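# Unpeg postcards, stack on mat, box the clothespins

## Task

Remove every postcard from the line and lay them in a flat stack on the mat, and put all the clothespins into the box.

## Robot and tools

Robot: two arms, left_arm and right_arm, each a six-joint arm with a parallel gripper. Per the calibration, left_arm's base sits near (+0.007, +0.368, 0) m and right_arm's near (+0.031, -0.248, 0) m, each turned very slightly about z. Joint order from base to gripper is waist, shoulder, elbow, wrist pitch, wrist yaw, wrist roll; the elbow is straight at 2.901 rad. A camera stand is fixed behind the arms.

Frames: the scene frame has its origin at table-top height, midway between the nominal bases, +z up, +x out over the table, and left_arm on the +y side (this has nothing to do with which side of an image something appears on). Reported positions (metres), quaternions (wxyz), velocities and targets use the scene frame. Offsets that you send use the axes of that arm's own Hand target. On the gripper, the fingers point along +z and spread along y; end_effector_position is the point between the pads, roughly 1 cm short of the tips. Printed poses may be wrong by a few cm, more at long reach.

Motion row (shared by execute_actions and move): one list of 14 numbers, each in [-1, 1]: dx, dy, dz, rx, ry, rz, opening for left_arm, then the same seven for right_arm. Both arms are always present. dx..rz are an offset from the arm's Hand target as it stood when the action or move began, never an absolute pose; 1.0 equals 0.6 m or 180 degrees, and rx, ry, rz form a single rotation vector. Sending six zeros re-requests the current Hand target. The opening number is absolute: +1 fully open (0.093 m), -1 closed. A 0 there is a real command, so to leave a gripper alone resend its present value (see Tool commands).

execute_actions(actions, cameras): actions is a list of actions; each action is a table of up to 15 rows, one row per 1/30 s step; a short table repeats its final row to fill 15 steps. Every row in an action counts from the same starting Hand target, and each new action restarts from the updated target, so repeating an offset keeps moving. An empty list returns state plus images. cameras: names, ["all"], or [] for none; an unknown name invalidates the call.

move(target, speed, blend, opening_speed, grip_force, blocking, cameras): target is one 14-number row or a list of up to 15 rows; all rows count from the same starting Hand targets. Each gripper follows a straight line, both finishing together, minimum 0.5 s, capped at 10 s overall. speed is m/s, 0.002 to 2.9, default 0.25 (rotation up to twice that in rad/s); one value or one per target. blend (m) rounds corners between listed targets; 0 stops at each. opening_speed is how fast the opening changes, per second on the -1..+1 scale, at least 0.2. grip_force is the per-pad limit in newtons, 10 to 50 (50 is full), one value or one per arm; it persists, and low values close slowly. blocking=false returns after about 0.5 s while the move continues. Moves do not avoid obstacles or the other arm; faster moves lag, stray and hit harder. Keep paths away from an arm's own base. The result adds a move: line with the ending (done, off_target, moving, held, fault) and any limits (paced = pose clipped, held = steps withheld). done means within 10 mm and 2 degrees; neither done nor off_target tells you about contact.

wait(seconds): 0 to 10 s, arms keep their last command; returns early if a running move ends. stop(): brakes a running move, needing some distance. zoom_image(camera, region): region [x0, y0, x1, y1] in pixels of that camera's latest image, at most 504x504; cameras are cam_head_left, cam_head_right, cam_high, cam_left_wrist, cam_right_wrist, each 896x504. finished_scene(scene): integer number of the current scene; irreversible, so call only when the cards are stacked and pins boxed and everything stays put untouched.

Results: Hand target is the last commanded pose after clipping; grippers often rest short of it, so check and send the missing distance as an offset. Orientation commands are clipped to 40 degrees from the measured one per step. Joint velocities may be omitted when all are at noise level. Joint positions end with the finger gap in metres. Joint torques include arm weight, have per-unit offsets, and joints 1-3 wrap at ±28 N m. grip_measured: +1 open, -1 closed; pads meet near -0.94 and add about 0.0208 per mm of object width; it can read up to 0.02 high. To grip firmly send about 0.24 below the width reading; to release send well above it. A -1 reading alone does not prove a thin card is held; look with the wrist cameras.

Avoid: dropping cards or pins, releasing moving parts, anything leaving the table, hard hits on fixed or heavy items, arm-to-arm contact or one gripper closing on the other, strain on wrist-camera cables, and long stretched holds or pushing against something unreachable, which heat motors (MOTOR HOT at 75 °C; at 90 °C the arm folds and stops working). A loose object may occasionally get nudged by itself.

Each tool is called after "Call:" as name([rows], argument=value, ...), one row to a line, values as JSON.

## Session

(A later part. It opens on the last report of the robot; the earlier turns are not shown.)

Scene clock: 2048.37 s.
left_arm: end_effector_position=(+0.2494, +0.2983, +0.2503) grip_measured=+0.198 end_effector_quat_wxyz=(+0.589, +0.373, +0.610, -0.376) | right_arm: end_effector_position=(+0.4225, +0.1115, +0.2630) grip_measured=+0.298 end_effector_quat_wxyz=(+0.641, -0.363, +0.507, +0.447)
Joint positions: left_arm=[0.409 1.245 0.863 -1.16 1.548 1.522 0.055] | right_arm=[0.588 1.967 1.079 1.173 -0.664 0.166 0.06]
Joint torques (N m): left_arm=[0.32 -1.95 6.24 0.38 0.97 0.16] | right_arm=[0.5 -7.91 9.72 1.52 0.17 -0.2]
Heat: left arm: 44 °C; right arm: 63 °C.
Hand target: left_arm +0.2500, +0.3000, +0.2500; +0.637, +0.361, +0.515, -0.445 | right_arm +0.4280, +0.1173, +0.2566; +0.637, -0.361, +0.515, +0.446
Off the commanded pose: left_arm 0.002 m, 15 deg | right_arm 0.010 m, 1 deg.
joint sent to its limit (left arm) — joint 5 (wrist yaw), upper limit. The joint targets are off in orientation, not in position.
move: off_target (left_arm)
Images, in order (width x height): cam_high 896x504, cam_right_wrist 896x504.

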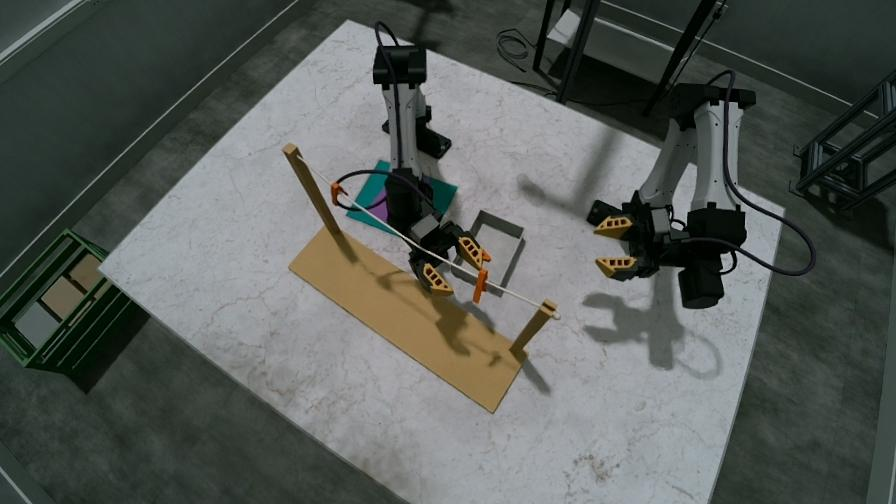

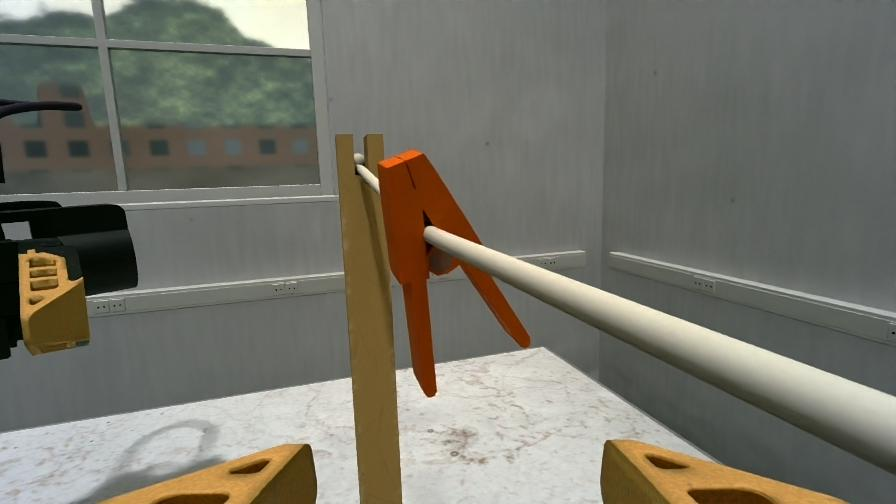

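Call:
move(target=[0,0,0,0,0,0,0.2,-0.01,-0.0083,0.0917,0,0,0,0.3], speed=0.1, cameras=["cam_right_wrist","cam_high"])

Scene clock: 2053.87 s.
left_arm: end_effector_position=(+0.2494, +0.2983, +0.2503) grip_measured=+0.198 end_effector_quat_wxyz=(+0.589, +0.373, +0.610, -0.376) | right_arm: end_effector_position=(+0.4425, +0.1587, +0.2853) grip_measured=+0.298 end_effector_quat_wxyz=(+0.643, -0.363, +0.501, +0.451)
Joint positions: left_arm=[0.409 1.245 0.863 -1.16 1.548 1.522 0.055] | right_arm=[0.654 2.067 1.327 1.029 -0.608 0.153 0.06]
Joint torques (N m): left_arm=[0.31 -1.94 6.24 0.38 0.97 0.18] | right_arm=[0.39 -8.81 10.43 1.41 0.23 -0.26]
Heat: left arm: 44 °C; right arm: 63 °C.
Hand target: left_arm +0.2500, +0.3000, +0.2500; +0.637, +0.361, +0.515, -0.445 | right_arm +0.4507, +0.1651, +0.2738; +0.636, -0.361, +0.516, +0.446
Off the commanded pose: left_arm 0.002 m, 15 deg | right_arm 0.015 m, 2 deg.
joint sent to its limit (left arm) — joint 5 (wrist yaw), upper limit. The joint targets are off in orientation, not in position.
move: off_target (left_arm, right_arm)
Images, in order (width x height): cam_high 896x504, cam_right_wrist 896x504.

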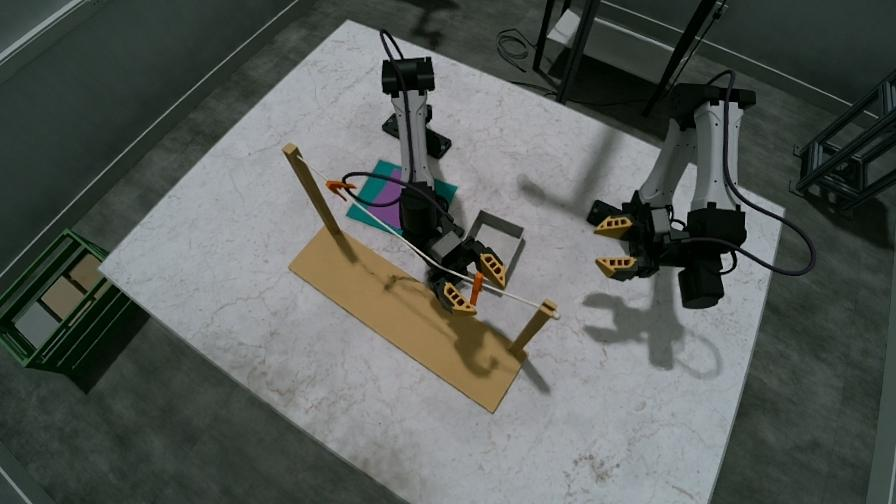

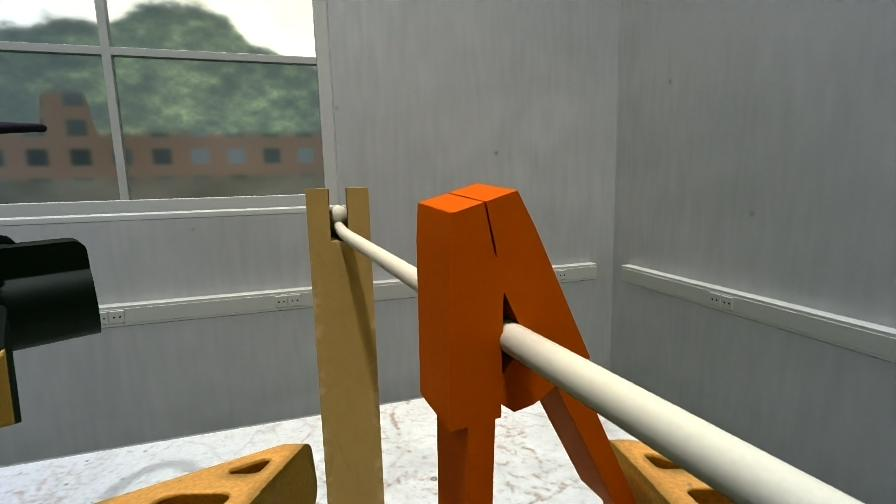

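Call:
move([
  [0,0,0,0,0,0,0.2,0,0,-0.06,0,0,0,0.4],
  [0,0,0,0,0,0,0.2,0,-0.0233,-0.06,0,0,0,0.4],
  [0,0,0,0,0,0,0.2,0,-0.0233,-0.01,0,0,0,0.4],
], speed=0.1, blend=[0.004,0.004,0], cameras=["cam_right_wrist","cam_high"])

Scene clock: 2059.30 s.
left_arm: end_effector_position=(+0.2494, +0.2983, +0.2503) grip_measured=+0.198 end_effector_quat_wxyz=(+0.589, +0.373, +0.610, -0.376) | right_arm: end_effector_position=(+0.4493, +0.1515, +0.2840) grip_measured=+0.398 end_effector_quat_wxyz=(+0.644, -0.370, +0.495, +0.451)
Joint positions: left_arm=[0.409 1.245 0.863 -1.16 1.548 1.522 0.055] | right_arm=[0.628 2.082 1.34 1.04 -0.646 0.153 0.064]
Joint torques (N m): left_arm=[0.28 -1.95 6.26 0.37 0.97 0.17] | right_arm=[-0.13 -8.88 10.54 1.33 0.28 -0.15]
Heat: left arm: 44 °C; right arm: 65 °C.
Hand target: left_arm +0.2500, +0.3000, +0.2500; +0.637, +0.361, +0.515, -0.445 | right_arm +0.4617, +0.1548, +0.2726; +0.636, -0.361, +0.515, +0.446
Off the commanded pose: left_arm 0.002 m, 15 deg | right_arm 0.017 m, 3 deg.
joint sent to its limit (left arm) — joint 5 (wrist yaw), upper limit. The joint targets are off in orientation, not in position.
move: off_target (left_arm, right_arm)
Images, in order (width x height): cam_high 896x504, cam_right_wrist 896x504.

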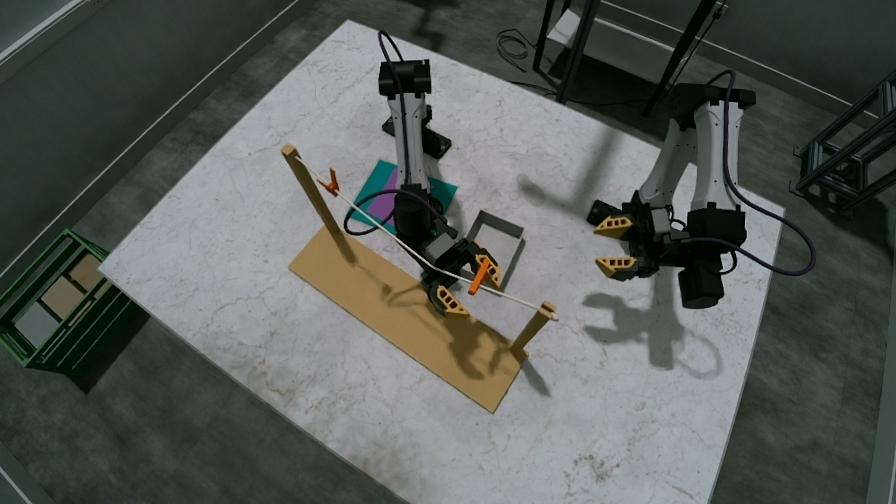

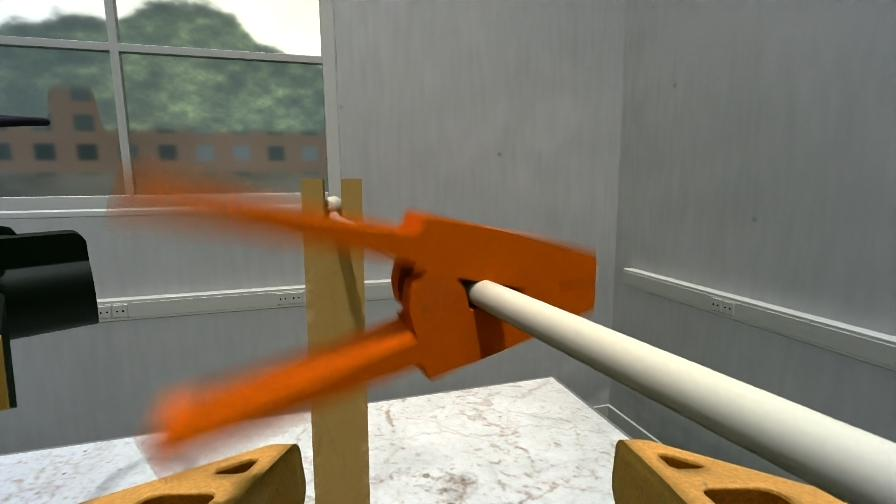

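Call:
wait(seconds=1.5, cameras=["cam_right_wrist","cam_high"])

Scene clock: 2062.33 s.
left_arm: end_effector_position=(+0.2494, +0.2983, +0.2503) grip_measured=+0.198 end_effector_quat_wxyz=(+0.589, +0.373, +0.610, -0.376) | right_arm: end_effector_position=(+0.4494, +0.1515, +0.2838) grip_measured=+0.398 end_effector_quat_wxyz=(+0.643, -0.370, +0.496, +0.451)
Joint positions: left_arm=[0.409 1.245 0.863 -1.16 1.548 1.522 0.055] | right_arm=[0.628 2.082 1.34 1.039 -0.645 0.153 0.064]
Joint torques (N m): left_arm=[0.31 -1.94 6.26 0.37 0.97 0.17] | right_arm=[-0.13 -8.96 10.54 1.34 0.29 -0.15]
Heat: left arm: 44 °C; right arm: 65 °C.
Hand target: left_arm +0.2500, +0.3000, +0.2500; +0.637, +0.361, +0.515, -0.445 | right_arm +0.4617, +0.1548, +0.2725; +0.636, -0.361, +0.516, +0.446
Tool commands: left_gripper/opening=+0.2 right_gripper/opening=+0.4
Off the commanded pose: left_arm 0.002 m, 15 deg | right_arm 0.017 m, 3 deg.
wait: 1.50 s; at rest from the start
Images, in order (width x height): cam_high 896x504, cam_right_wrist 896x504.

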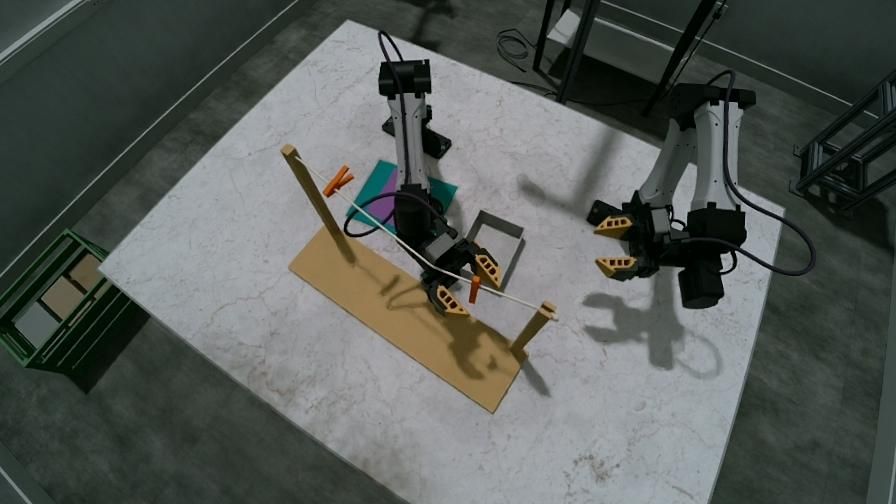

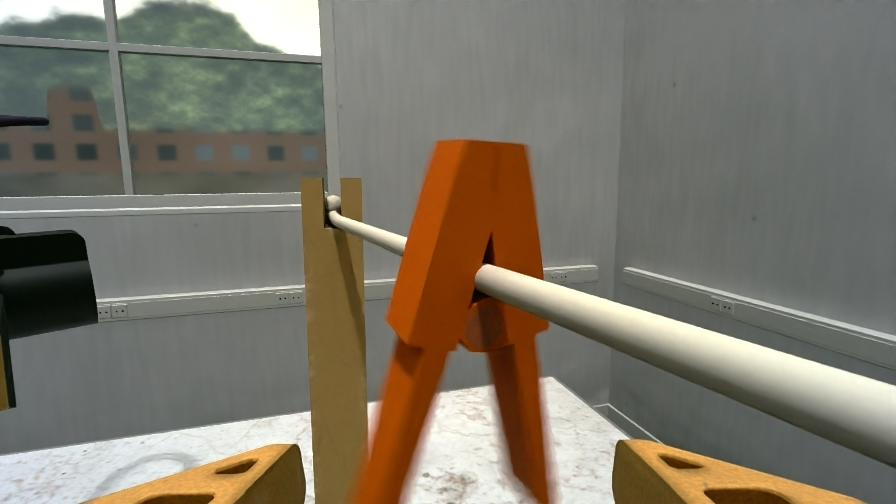

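Call:
move(target=[0,0,0,0,0,0,0.2,0,0.05,-0.12,0,0,0,0.3], speed=0.12, cameras=["cam_right_wrist","cam_high"])

Scene clock: 2071.13 s.
left_arm: end_effector_position=(+0.2494, +0.2983, +0.2503) grip_measured=+0.198 end_effector_quat_wxyz=(+0.589, +0.373, +0.610, -0.376) | right_arm: end_effector_position=(+0.4142, +0.1042, +0.2429) grip_measured=+0.302 end_effector_quat_wxyz=(+0.628, -0.362, +0.527, +0.444)
Joint positions: left_arm=[0.409 1.245 0.863 -1.16 1.548 1.522 0.055] | right_arm=[0.585 1.948 1 1.182 -0.661 0.159 0.06]
Joint torques (N m): left_arm=[0.31 -1.94 6.24 0.37 0.97 0.18] | right_arm=[-0.42 -12.74 6.38 1.81 -0.01 -0.09]
Heat: left arm: 44 °C; right arm: 66 °C.
Hand target: left_arm +0.2500, +0.3000, +0.2500; +0.637, +0.361, +0.515, -0.445 | right_arm +0.4094, +0.0989, +0.2575; +0.636, -0.361, +0.515, +0.446
Off the commanded pose: left_arm 0.002 m, 15 deg | right_arm 0.016 m, 2 deg.
joint sent to its limit (left arm) — joint 5 (wrist yaw), upper limit. The joint targets are off in orientation, not in position.
move: off_target (left_arm, right_arm)
Images, in order (width x height): cam_high 896x504, cam_right_wrist 896x504.

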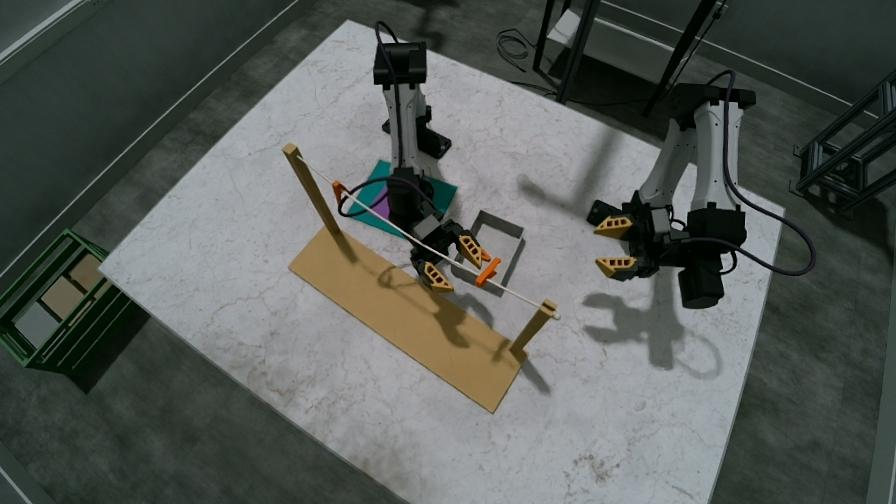

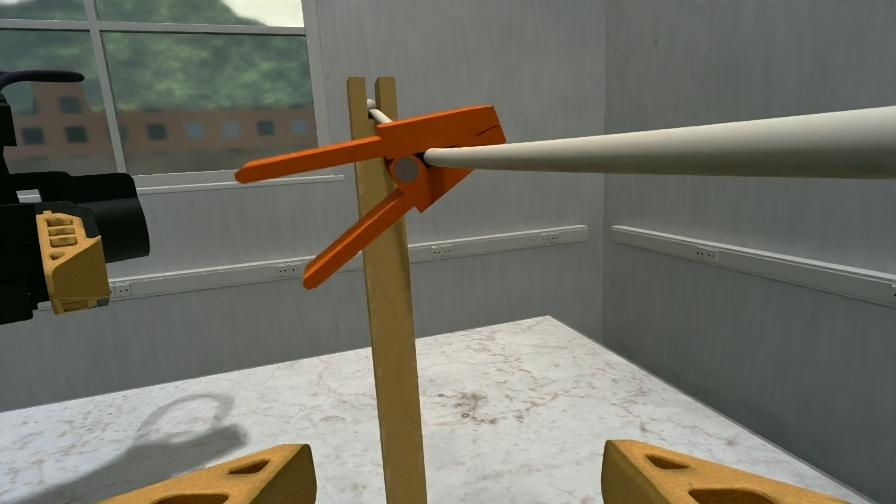

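Call:
move(target=[0,0,0,0,0,0,0.2,-0.0343,0.0205,-0.0618,0.0382,0.0333,-0.0062,0.3], speed=0.12, cameras=["cam_right_wrist","cam_high"])

Scene clock: 2083.50 s.
left_arm: end_effector_position=(+0.2494, +0.2983, +0.2503) grip_measured=+0.198 end_effector_quat_wxyz=(+0.589, +0.373, +0.610, -0.376) | right_arm: end_effector_position=(+0.3838, +0.0707, +0.2662) grip_measured=+0.302 end_effector_quat_wxyz=(+0.627, -0.352, +0.569, +0.399)
Joint positions: left_arm=[0.409 1.245 0.863 -1.16 1.548 1.522 0.055] | right_arm=[0.581 1.652 0.837 0.941 -0.578 0.081 0.06]
Joint torques (N m): left_arm=[0.31 -1.96 6.22 0.37 0.98 0.17] | right_arm=[-0.54 -9.63 7.16 1.7 0.12 -0.31]
Heat: left arm: 43 °C; right arm: 64 °C.
Hand target: left_arm +0.2500, +0.3000, +0.2500; +0.637, +0.361, +0.515, -0.445 | right_arm +0.3841, +0.0649, +0.2699; +0.633, -0.350, +0.570, +0.389
Off the commanded pose: left_arm 0.002 m, 15 deg | right_arm 0.007 m, 1 deg.
joint sent to its limit (left arm) — joint 5 (wrist yaw), upper limit. The joint targets are off in orientation, not in position.
move: off_target (left_arm)
Images, in order (width x height): cam_high 896x504, cam_right_wrist 896x504.

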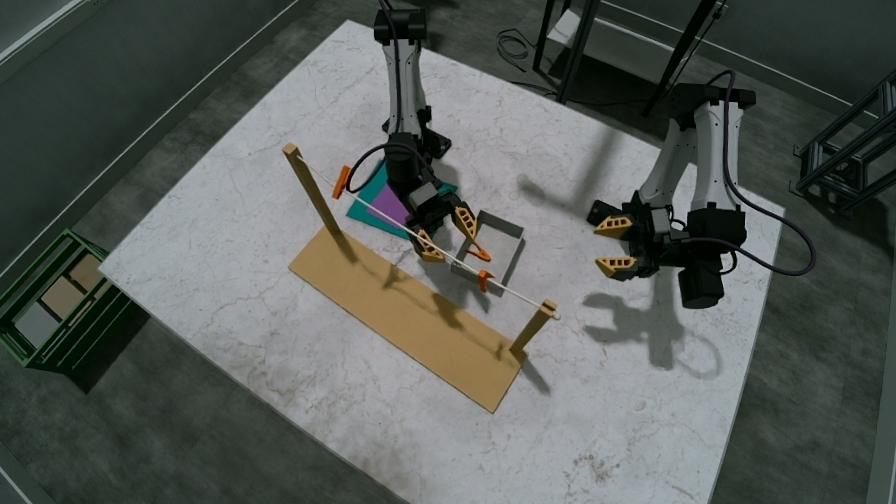

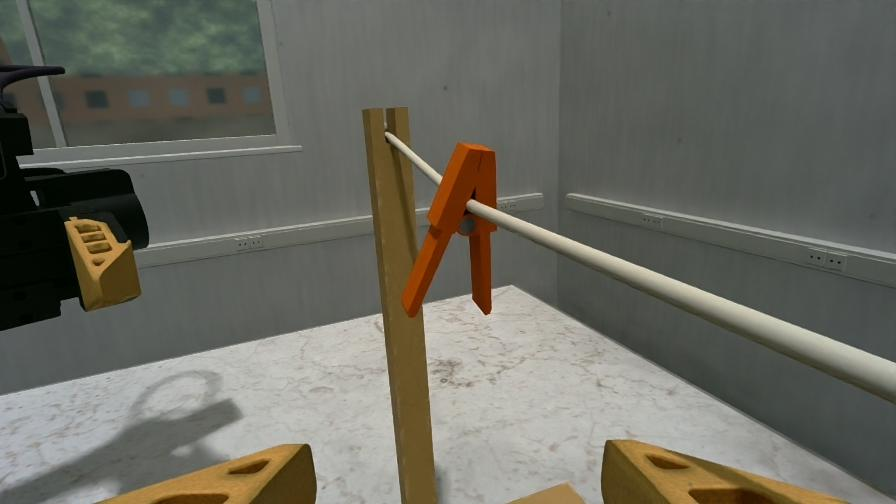

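Call:
wait(seconds=4, cameras=["cam_right_wrist"])

Scene clock: 2088.93 s.
left_arm: end_effector_position=(+0.2494, +0.2983, +0.2503) grip_measured=+0.198 end_effector_quat_wxyz=(+0.589, +0.373, +0.610, -0.376) | right_arm: end_effector_position=(+0.3839, +0.0707, +0.2662) grip_measured=+0.302 end_effector_quat_wxyz=(+0.627, -0.352, +0.569, +0.399)
Joint positions: left_arm=[0.409 1.245 0.863 -1.16 1.548 1.522 0.055] | right_arm=[0.581 1.652 0.837 0.94 -0.578 0.08 0.06]
Joint torques (N m): left_arm=[0.32 -1.96 6.26 0.38 0.98 0.17] | right_arm=[-0.5 -9.68 7.16 1.68 0.11 -0.3]
Heat: left arm: 43 °C; right arm: 63 °C.
Hand target: left_arm +0.2500, +0.3000, +0.2500; +0.637, +0.361, +0.515, -0.445 | right_arm +0.3841, +0.0649, +0.2700; +0.634, -0.350, +0.570, +0.388
Tool commands: left_gripper/opening=+0.2 right_gripper/opening=+0.3
Off the commanded pose: left_arm 0.002 m, 15 deg | right_arm 0.007 m, 1 deg.
wait: 4.00 s; at rest from the start
Images, in order (width x height): cam_right_wrist 896x504.

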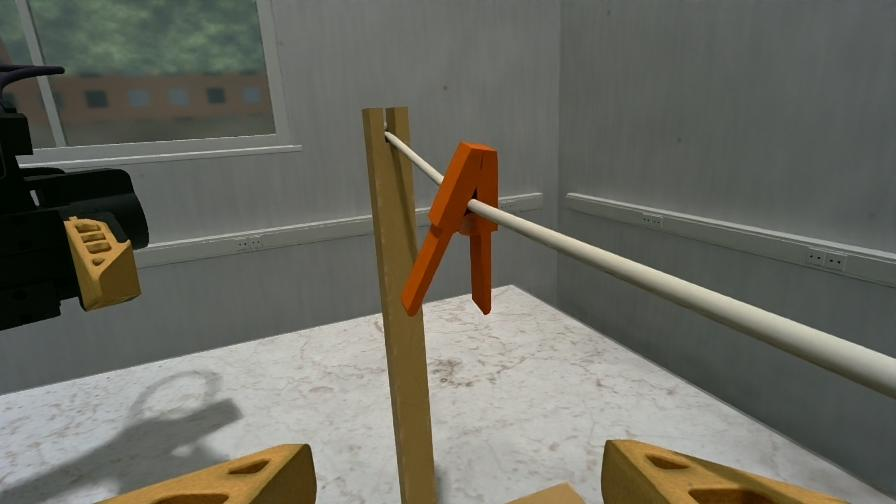

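Call:
move(target=[0,0,0,0,0,0,0.2,0,0.0058,0.108,0,0,0,0.3], speed=0.1, cameras=["cam_right_wrist","cam_high"])

Scene clock: 2094.07 s.
left_arm: end_effector_position=(+0.2494, +0.2983, +0.2503) grip_measured=+0.198 end_effector_quat_wxyz=(+0.589, +0.373, +0.610, -0.376) | right_arm: end_effector_position=(+0.4050, +0.1189, +0.2804) grip_measured=+0.302 end_effector_quat_wxyz=(+0.634, -0.348, +0.566, +0.395)
Joint positions: left_arm=[0.409 1.245 0.863 -1.16 1.548 1.522 0.055] | right_arm=[0.669 1.781 1.042 0.87 -0.479 0.067 0.06]
Joint torques (N m): left_arm=[0.34 -1.95 6.24 0.38 0.98 0.17] | right_arm=[0.46 -7.06 10.58 1.69 0.12 -0.3]
Heat: left arm: 43 °C; right arm: 63 °C.
Hand target: left_arm +0.2500, +0.3000, +0.2500; +0.637, +0.361, +0.515, -0.445 | right_arm +0.4102, +0.1240, +0.2770; +0.634, -0.350, +0.570, +0.388
Off the commanded pose: left_arm 0.002 m, 15 deg | right_arm 0.008 m, 1 deg.
joint sent to its limit (left arm) — joint 5 (wrist yaw), upper limit. The joint targets are off in orientation, not in position.
move: off_target (left_arm)
Images, in order (width x height): cam_high 896x504, cam_right_wrist 896x504.

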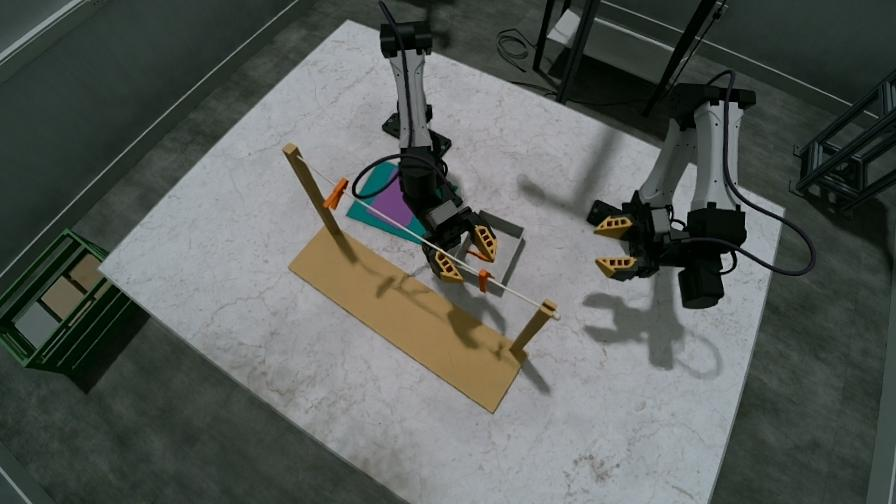

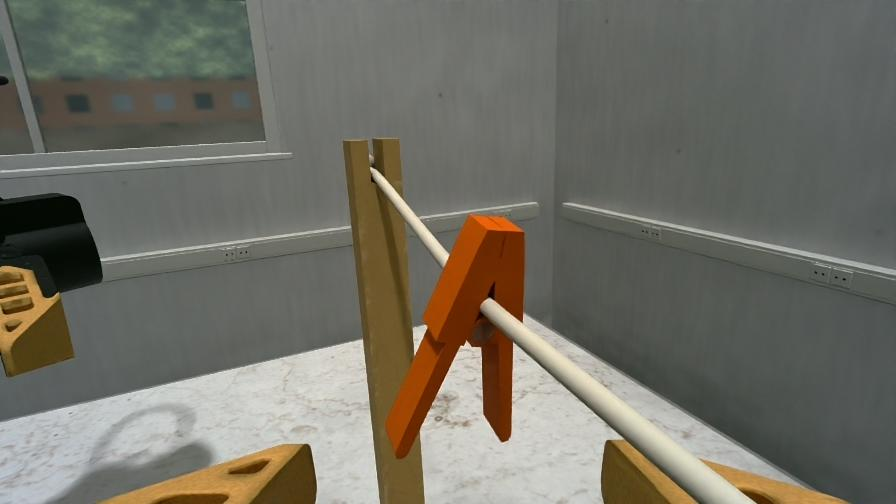

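Call:
move(target=[0,0,0,0,0,0,0.2,0.0083,0.003,0.1,0,0,0,0.3], speed=0.08, cameras=["cam_right_wrist","cam_high"])

Scene clock: 2097.77 s.
left_arm: end_effector_position=(+0.2494, +0.2983, +0.2503) grip_measured=+0.198 end_effector_quat_wxyz=(+0.589, +0.373, +0.610, -0.376) | right_arm: end_effector_position=(+0.4309, +0.1726, +0.2845) grip_measured=+0.302 end_effector_quat_wxyz=(+0.635, -0.348, +0.565, +0.395)
Joint positions: left_arm=[0.409 1.245 0.863 -1.16 1.548 1.522 0.055] | right_arm=[0.736 1.959 1.297 0.794 -0.412 0.058 0.06]
Joint torques (N m): left_arm=[0.31 -1.94 6.27 0.38 0.97 0.16] | right_arm=[0.43 -8.58 10.92 1.72 0.07 -0.3]
Heat: left arm: 43 °C; right arm: 64 °C.
Hand target: left_arm +0.2500, +0.3000, +0.2500; +0.637, +0.361, +0.515, -0.445 | right_arm +0.4358, +0.1785, +0.2780; +0.633, -0.350, +0.570, +0.389
Off the commanded pose: left_arm 0.002 m, 15 deg | right_arm 0.010 m, 1 deg.
joint sent to its limit (left arm) — joint 5 (wrist yaw), upper limit. The joint targets are off in orientation, not in position.
move: off_target (left_arm)
Images, in order (width x height): cam_high 896x504, cam_right_wrist 896x504.

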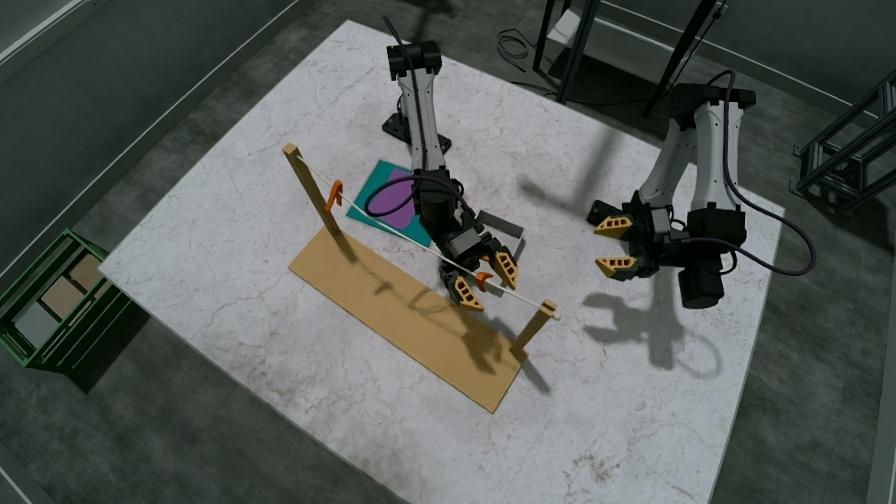

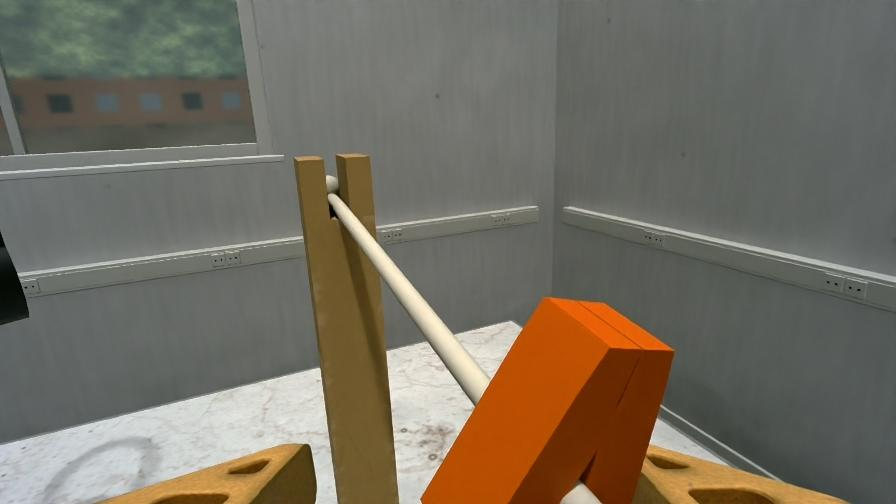

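Call:
move([
  [0,0,0,0,0,0,0.2,0,-0.01,0,0,0,0,0.3],
  [0,0,0,0,0,0,0.2,0,-0.01,0,0,0,0,-0.3],
], speed=0.08, opening_speed=0.6, cameras=["cam_right_wrist"])

Scene clock: 2101.77 s.
left_arm: end_effector_position=(+0.2494, +0.2983, +0.2503) grip_measured=+0.198 end_effector_quat_wxyz=(+0.589, +0.373, +0.610, -0.376) | right_arm: end_effector_position=(+0.4327, +0.1740, +0.2850) grip_measured=-0.298 end_effector_quat_wxyz=(+0.636, -0.347, +0.565, +0.395)
Joint positions: left_arm=[0.409 1.245 0.863 -1.16 1.548 1.522 0.055] | right_arm=[0.736 1.967 1.309 0.79 -0.411 0.058 0.031]
Joint torques (N m): left_arm=[0.35 -1.94 6.26 0.38 0.98 0.18] | right_arm=[-0.53 -8.61 10.93 1.72 -0.02 -0.29]
Heat: left arm: 43 °C; right arm: 64 °C.
Hand target: left_arm +0.2500, +0.3000, +0.2500; +0.637, +0.361, +0.515, -0.445 | right_arm +0.4411, +0.1758, +0.2783; +0.634, -0.350, +0.570, +0.389
Off the commanded pose: left_arm 0.002 m, 15 deg | right_arm 0.011 m, 1 deg.
joint sent to its limit (left arm) — joint 5 (wrist yaw), upper limit. The joint targets are off in orientation, not in position.
move: off_target (left_arm, right_arm); target 2's new opening was sent with right_arm's hand 0.011 m and 1 deg from that target
Images, in order (width x height): cam_right_wrist 896x504.

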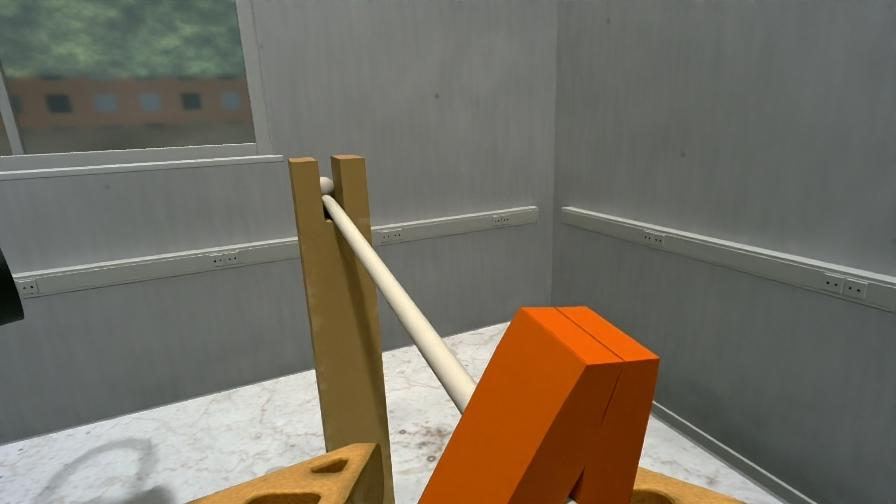

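Call:
move(target=[0,0,0,0,0,0,0.2,0,-0.005,0,0,0,0,-0.48], speed=0.08, opening_speed=0.3, cameras=["cam_right_wrist"])

Scene clock: 2104.03 s.
left_arm: end_effector_position=(+0.2494, +0.2983, +0.2503) grip_measured=+0.198 end_effector_quat_wxyz=(+0.589, +0.373, +0.610, -0.376) | right_arm: end_effector_position=(+0.4366, +0.1721, +0.2842) grip_measured=-0.473 end_effector_quat_wxyz=(+0.636, -0.346, +0.566, +0.393)
Joint positions: left_arm=[0.409 1.245 0.863 -1.16 1.548 1.522 0.055] | right_arm=[0.729 1.972 1.315 0.787 -0.411 0.058 0.022]
Joint torques (N m): left_arm=[0.32 -1.96 6.2 0.38 0.98 0.16] | right_arm=[-0.53 -8.68 10.97 1.73 -0.07 -0.27]
Heat: left arm: 43 °C; right arm: 64 °C.
Hand target: left_arm +0.2500, +0.3000, +0.2500; +0.637, +0.361, +0.515, -0.445 | right_arm +0.4439, +0.1744, +0.2780; +0.633, -0.350, +0.570, +0.389
Off the commanded pose: left_arm 0.002 m, 15 deg | right_arm 0.010 m, 1 deg.
joint sent to its limit (left arm) — joint 5 (wrist yaw), upper limit. The joint targets are off in orientation, not in position.
move: off_target (left_arm)
Images, in order (width x height): cam_right_wrist 896x504.

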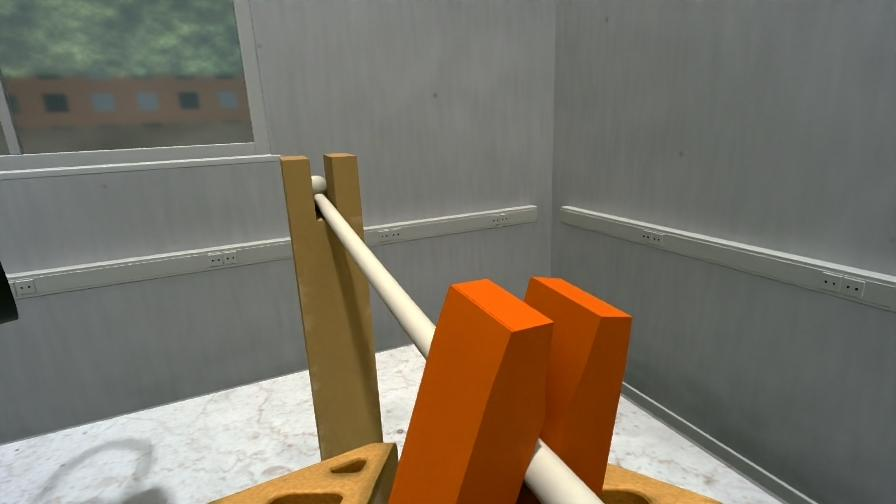

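Call:
move(target=[0,0,0,0,0,0,0.2,0,-0.008,0,0,0,0,-0.64], speed=0.08, opening_speed=0.3, cameras=["cam_right_wrist"])

Scene clock: 2106.67 s.
left_arm: end_effector_position=(+0.2494, +0.2983, +0.2503) grip_measured=+0.198 end_effector_quat_wxyz=(+0.589, +0.373, +0.610, -0.376) | right_arm: end_effector_position=(+0.4411, +0.1699, +0.2843) grip_measured=-0.633 end_effector_quat_wxyz=(+0.637, -0.346, +0.567, +0.392)
Joint positions: left_arm=[0.409 1.245 0.863 -1.16 1.548 1.522 0.055] | right_arm=[0.719 1.979 1.325 0.784 -0.421 0.058 0.015]
Joint torques (N m): left_arm=[0.32 -1.95 6.23 0.38 0.97 0.18] | right_arm=[-0.47 -8.73 10.96 1.71 -0.09 -0.26]
Heat: left arm: 43 °C; right arm: 65 °C.
Hand target: left_arm +0.2500, +0.3000, +0.2500; +0.637, +0.361, +0.515, -0.445 | right_arm +0.4482, +0.1722, +0.2781; +0.633, -0.350, +0.570, +0.389
Off the commanded pose: left_arm 0.002 m, 15 deg | right_arm 0.010 m, 1 deg.
joint sent to its limit (left arm) — joint 5 (wrist yaw), upper limit. The joint targets are off in orientation, not in position.
move: off_target (left_arm)
Images, in order (width x height): cam_right_wrist 896x504.

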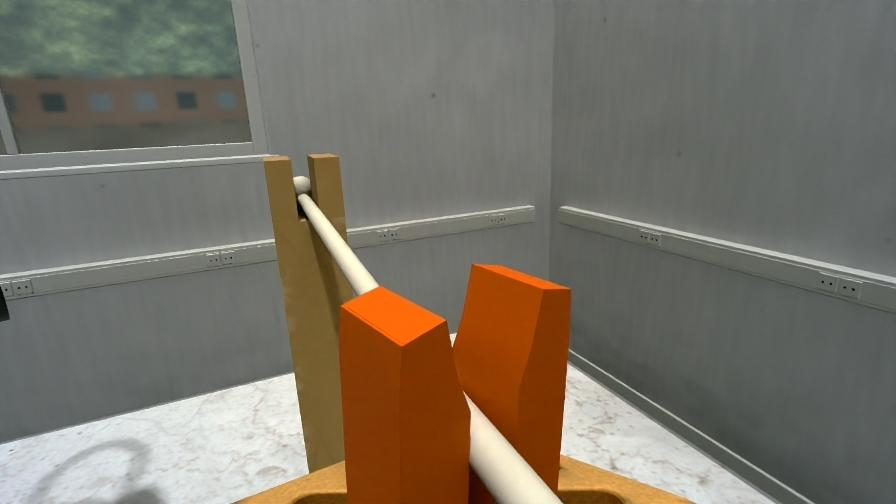

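Call:
move(target=[0,0,0,0,0,0,0.2,0.0533,0,-0.0055,0,0.0333,0,-0.66], speed=0.05, opening_speed=0.3, cameras=["cam_right_wrist","cam_high"])

Scene clock: 2111.10 s.
left_arm: end_effector_position=(+0.2494, +0.2983, +0.2503) grip_measured=+0.198 end_effector_quat_wxyz=(+0.589, +0.373, +0.610, -0.376) | right_arm: end_effector_position=(+0.4418, +0.1713, +0.2643) grip_measured=-0.652 end_effector_quat_wxyz=(+0.615, -0.364, +0.590, +0.376)
Joint positions: left_arm=[0.409 1.245 0.863 -1.16 1.548 1.522 0.055] | right_arm=[0.719 1.979 1.325 0.696 -0.425 0.014 0.014]
Joint torques (N m): left_arm=[0.34 -1.95 6.23 0.38 0.98 0.17] | right_arm=[-0.57 -8.43 9.1 1.74 -0.08 -0.28]
Heat: left arm: 43 °C; right arm: 65 °C.
Hand target: left_arm +0.2500, +0.3000, +0.2500; +0.637, +0.361, +0.515, -0.445 | right_arm +0.4483, +0.1722, +0.2459; +0.603, -0.370, +0.603, +0.370
Off the commanded pose: left_arm 0.002 m, 15 deg | right_arm 0.020 m, 2 deg.
joint sent to its limit (left arm) — joint 5 (wrist yaw), upper limit. The joint targets are off in orientation, not in position.
move: off_target (left_arm, right_arm)
Images, in order (width x height): cam_high 896x504, cam_right_wrist 896x504.

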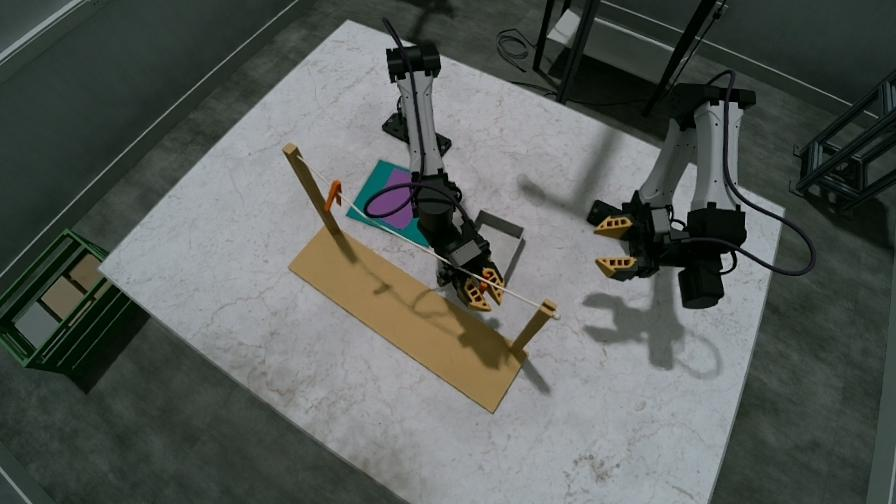

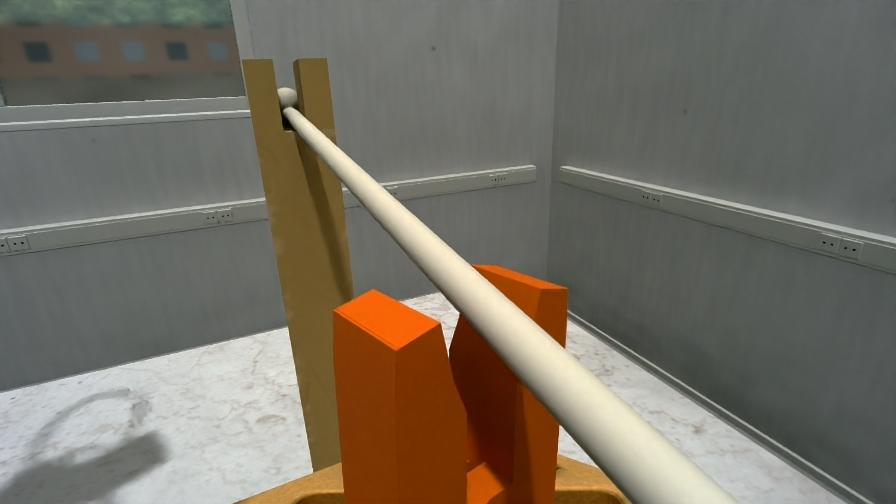

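Call:
move(target=[0,0,0,0,0,0,0.2,0.012,0,0,0,0,0,-0.66], speed=0.05, cameras=["cam_right_wrist"])

Scene clock: 2114.23 s.
left_arm: end_effector_position=(+0.2494, +0.2983, +0.2503) grip_measured=+0.198 end_effector_quat_wxyz=(+0.589, +0.373, +0.610, -0.376) | right_arm: end_effector_position=(+0.4433, +0.1726, +0.2573) grip_measured=-0.652 end_effector_quat_wxyz=(+0.612, -0.365, +0.593, +0.375)
Joint positions: left_arm=[0.409 1.245 0.863 -1.16 1.548 1.522 0.055] | right_arm=[0.719 1.993 1.325 0.7 -0.426 0.012 0.014]
Joint torques (N m): left_arm=[0.29 -1.99 6.22 0.38 0.97 0.18] | right_arm=[-0.54 -8.69 7.97 1.92 -0.08 -0.28]
Heat: left arm: 43 °C; right arm: 65 °C.
Hand target: left_arm +0.2500, +0.3000, +0.2500; +0.637, +0.361, +0.515, -0.445 | right_arm +0.4482, +0.1722, +0.2388; +0.603, -0.370, +0.603, +0.370
Off the commanded pose: left_arm 0.002 m, 15 deg | right_arm 0.019 m, 2 deg.
joint sent to its limit (left arm) — joint 5 (wrist yaw), upper limit. The joint targets are off in orientation, not in position.
move: off_target (left_arm, right_arm)
Images, in order (width x height): cam_right_wrist 896x504.

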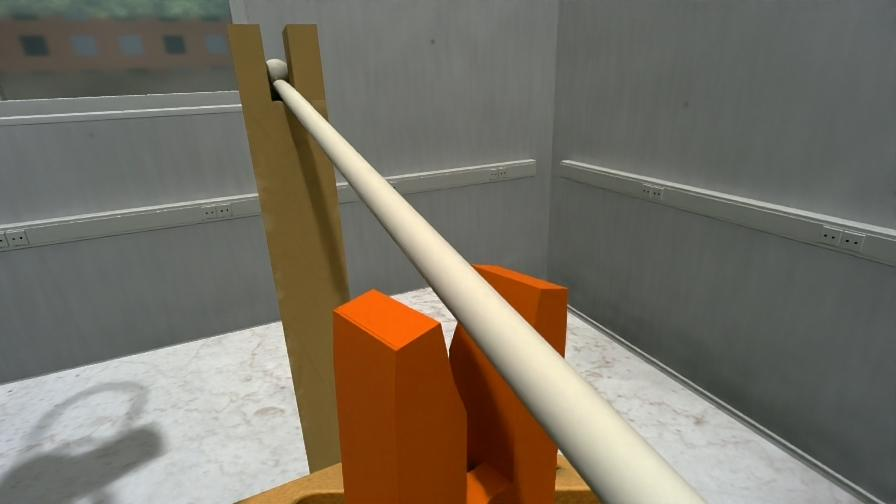

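Call:
move([
  [0,0,0,0,0,0,0.2,0.02,0,0,0,0,0,-0.66],
  [0,0,0,0,0,0,0.2,0.0333,0.103,-0.165,0,0,0,-0.66],
], speed=0.08, blend=[0.003,0], cameras=["cam_right_wrist","cam_high","cam_head_left"])

Scene clock: 2120.13 s.
left_arm: end_effector_position=(+0.2494, +0.2983, +0.2503) grip_measured=+0.198 end_effector_quat_wxyz=(+0.589, +0.373, +0.610, -0.376) | right_arm: end_effector_position=(+0.3523, +0.1139, +0.2074) grip_measured=-0.652 end_effector_quat_wxyz=(+0.592, -0.373, +0.611, +0.370)
Joint positions: left_arm=[0.409 1.245 0.863 -1.16 1.548 1.522 0.055] | right_arm=[0.751 1.708 0.776 0.904 -0.398 0 0.014]
Joint torques (N m): left_arm=[0.28 -1.98 6.24 0.38 0.98 0.18] | right_arm=[0.53 -10.29 6.74 2.04 0.07 -0.16]
Heat: left arm: 43 °C; right arm: 64 °C.
Hand target: left_arm +0.2500, +0.3000, +0.2500; +0.637, +0.361, +0.515, -0.445 | right_arm +0.3483, +0.1119, +0.2188; +0.603, -0.370, +0.603, +0.370
Off the commanded pose: left_arm 0.002 m, 15 deg | right_arm 0.012 m, 2 deg.
joint sent to its limit (left arm) — joint 5 (wrist yaw), upper limit. The joint targets are off in orientation, not in position.
move: off_target (left_arm, right_arm)
Images, in order (width x height): cam_head_left 896x504, cam_high 896x504, cam_right_wrist 896x504.

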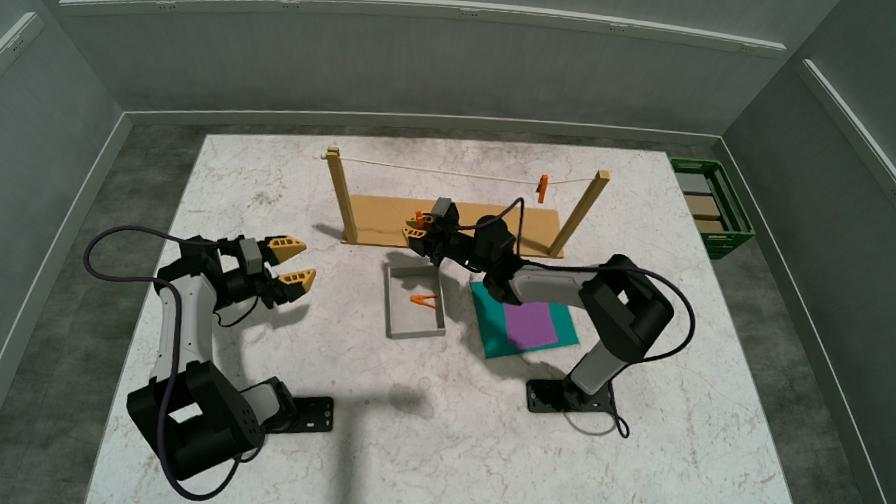

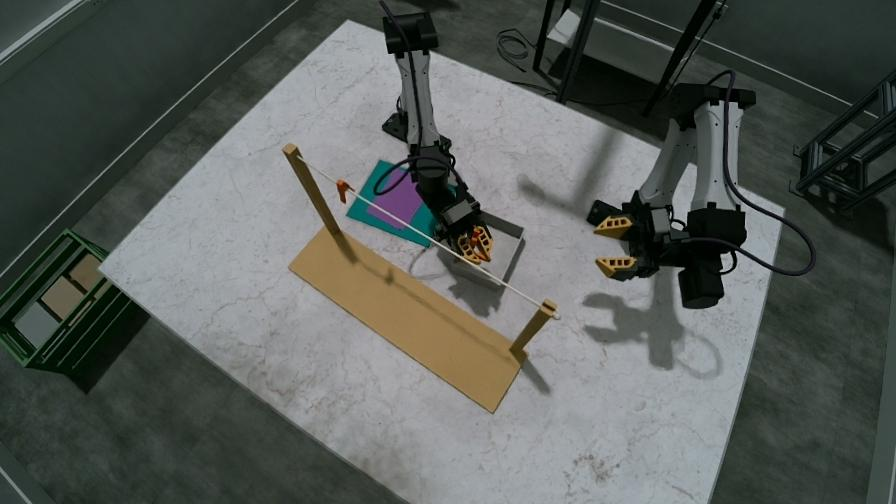

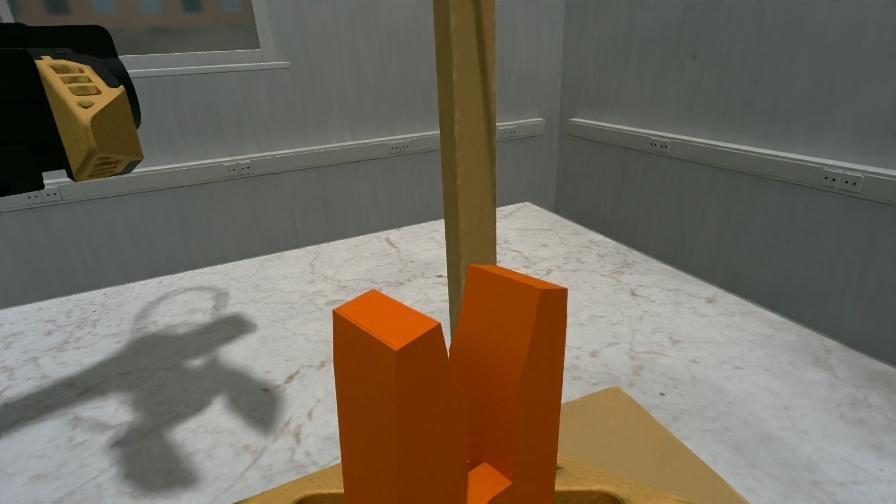

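Call:
move([
  [0,0,0,0,0,0,0.2,0.1,0.1815,-0.1393,0,0.5,0,-0.66],
  [0,0,0,0,0,0,0.2,0.318,0.1858,-0.1357,0,0.5,0,-0.66],
], speed=[0.2,0.1], cameras=["cam_right_wrist","cam_head_left"])

Scene clock: 2131.13 s.
left_arm: end_effector_position=(+0.2494, +0.2983, +0.2503) grip_measured=+0.198 end_effector_quat_wxyz=(+0.589, +0.373, +0.610, -0.376) | right_arm: end_effector_position=(+0.2141, +0.0895, +0.0434) grip_measured=-0.652 end_effector_quat_wxyz=(+0.008, -0.525, +0.851, +0.009)
Joint positions: left_arm=[0.409 1.245 0.863 -1.16 1.548 1.522 0.055] | right_arm=[1.112 2.02 1.517 -1.045 -0.008 -0.035 0.014]
Joint torques (N m): left_arm=[0.31 -1.94 6.22 0.38 0.99 0.17] | right_arm=[0.7 -7.27 5.94 0.52 0.06 -0.02]
Heat: left arm: 43 °C; right arm: 64 °C.
Hand target: left_arm +0.2500, +0.3000, +0.2500; +0.637, +0.361, +0.515, -0.445 | right_arm +0.2120, +0.0899, +0.0280; +0.000, -0.523, +0.852, +0.000
Off the commanded pose: left_arm 0.002 m, 15 deg | right_arm 0.016 m, 1 deg.
joint sent to its limit (left arm) — joint 5 (wrist yaw), upper limit. The joint targets are off in orientation, not in position.
move: off_target (left_arm, right_arm)
Images, in order (width x height): cam_head_left 896x504, cam_right_wrist 896x504.

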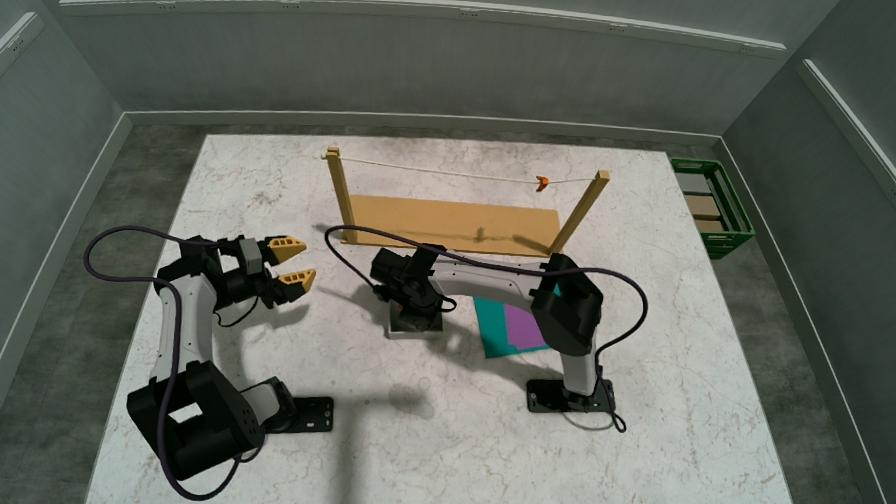

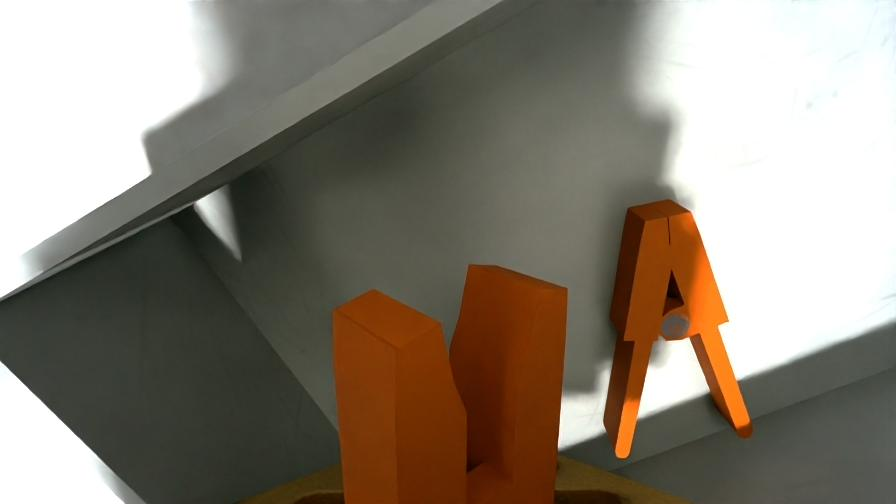

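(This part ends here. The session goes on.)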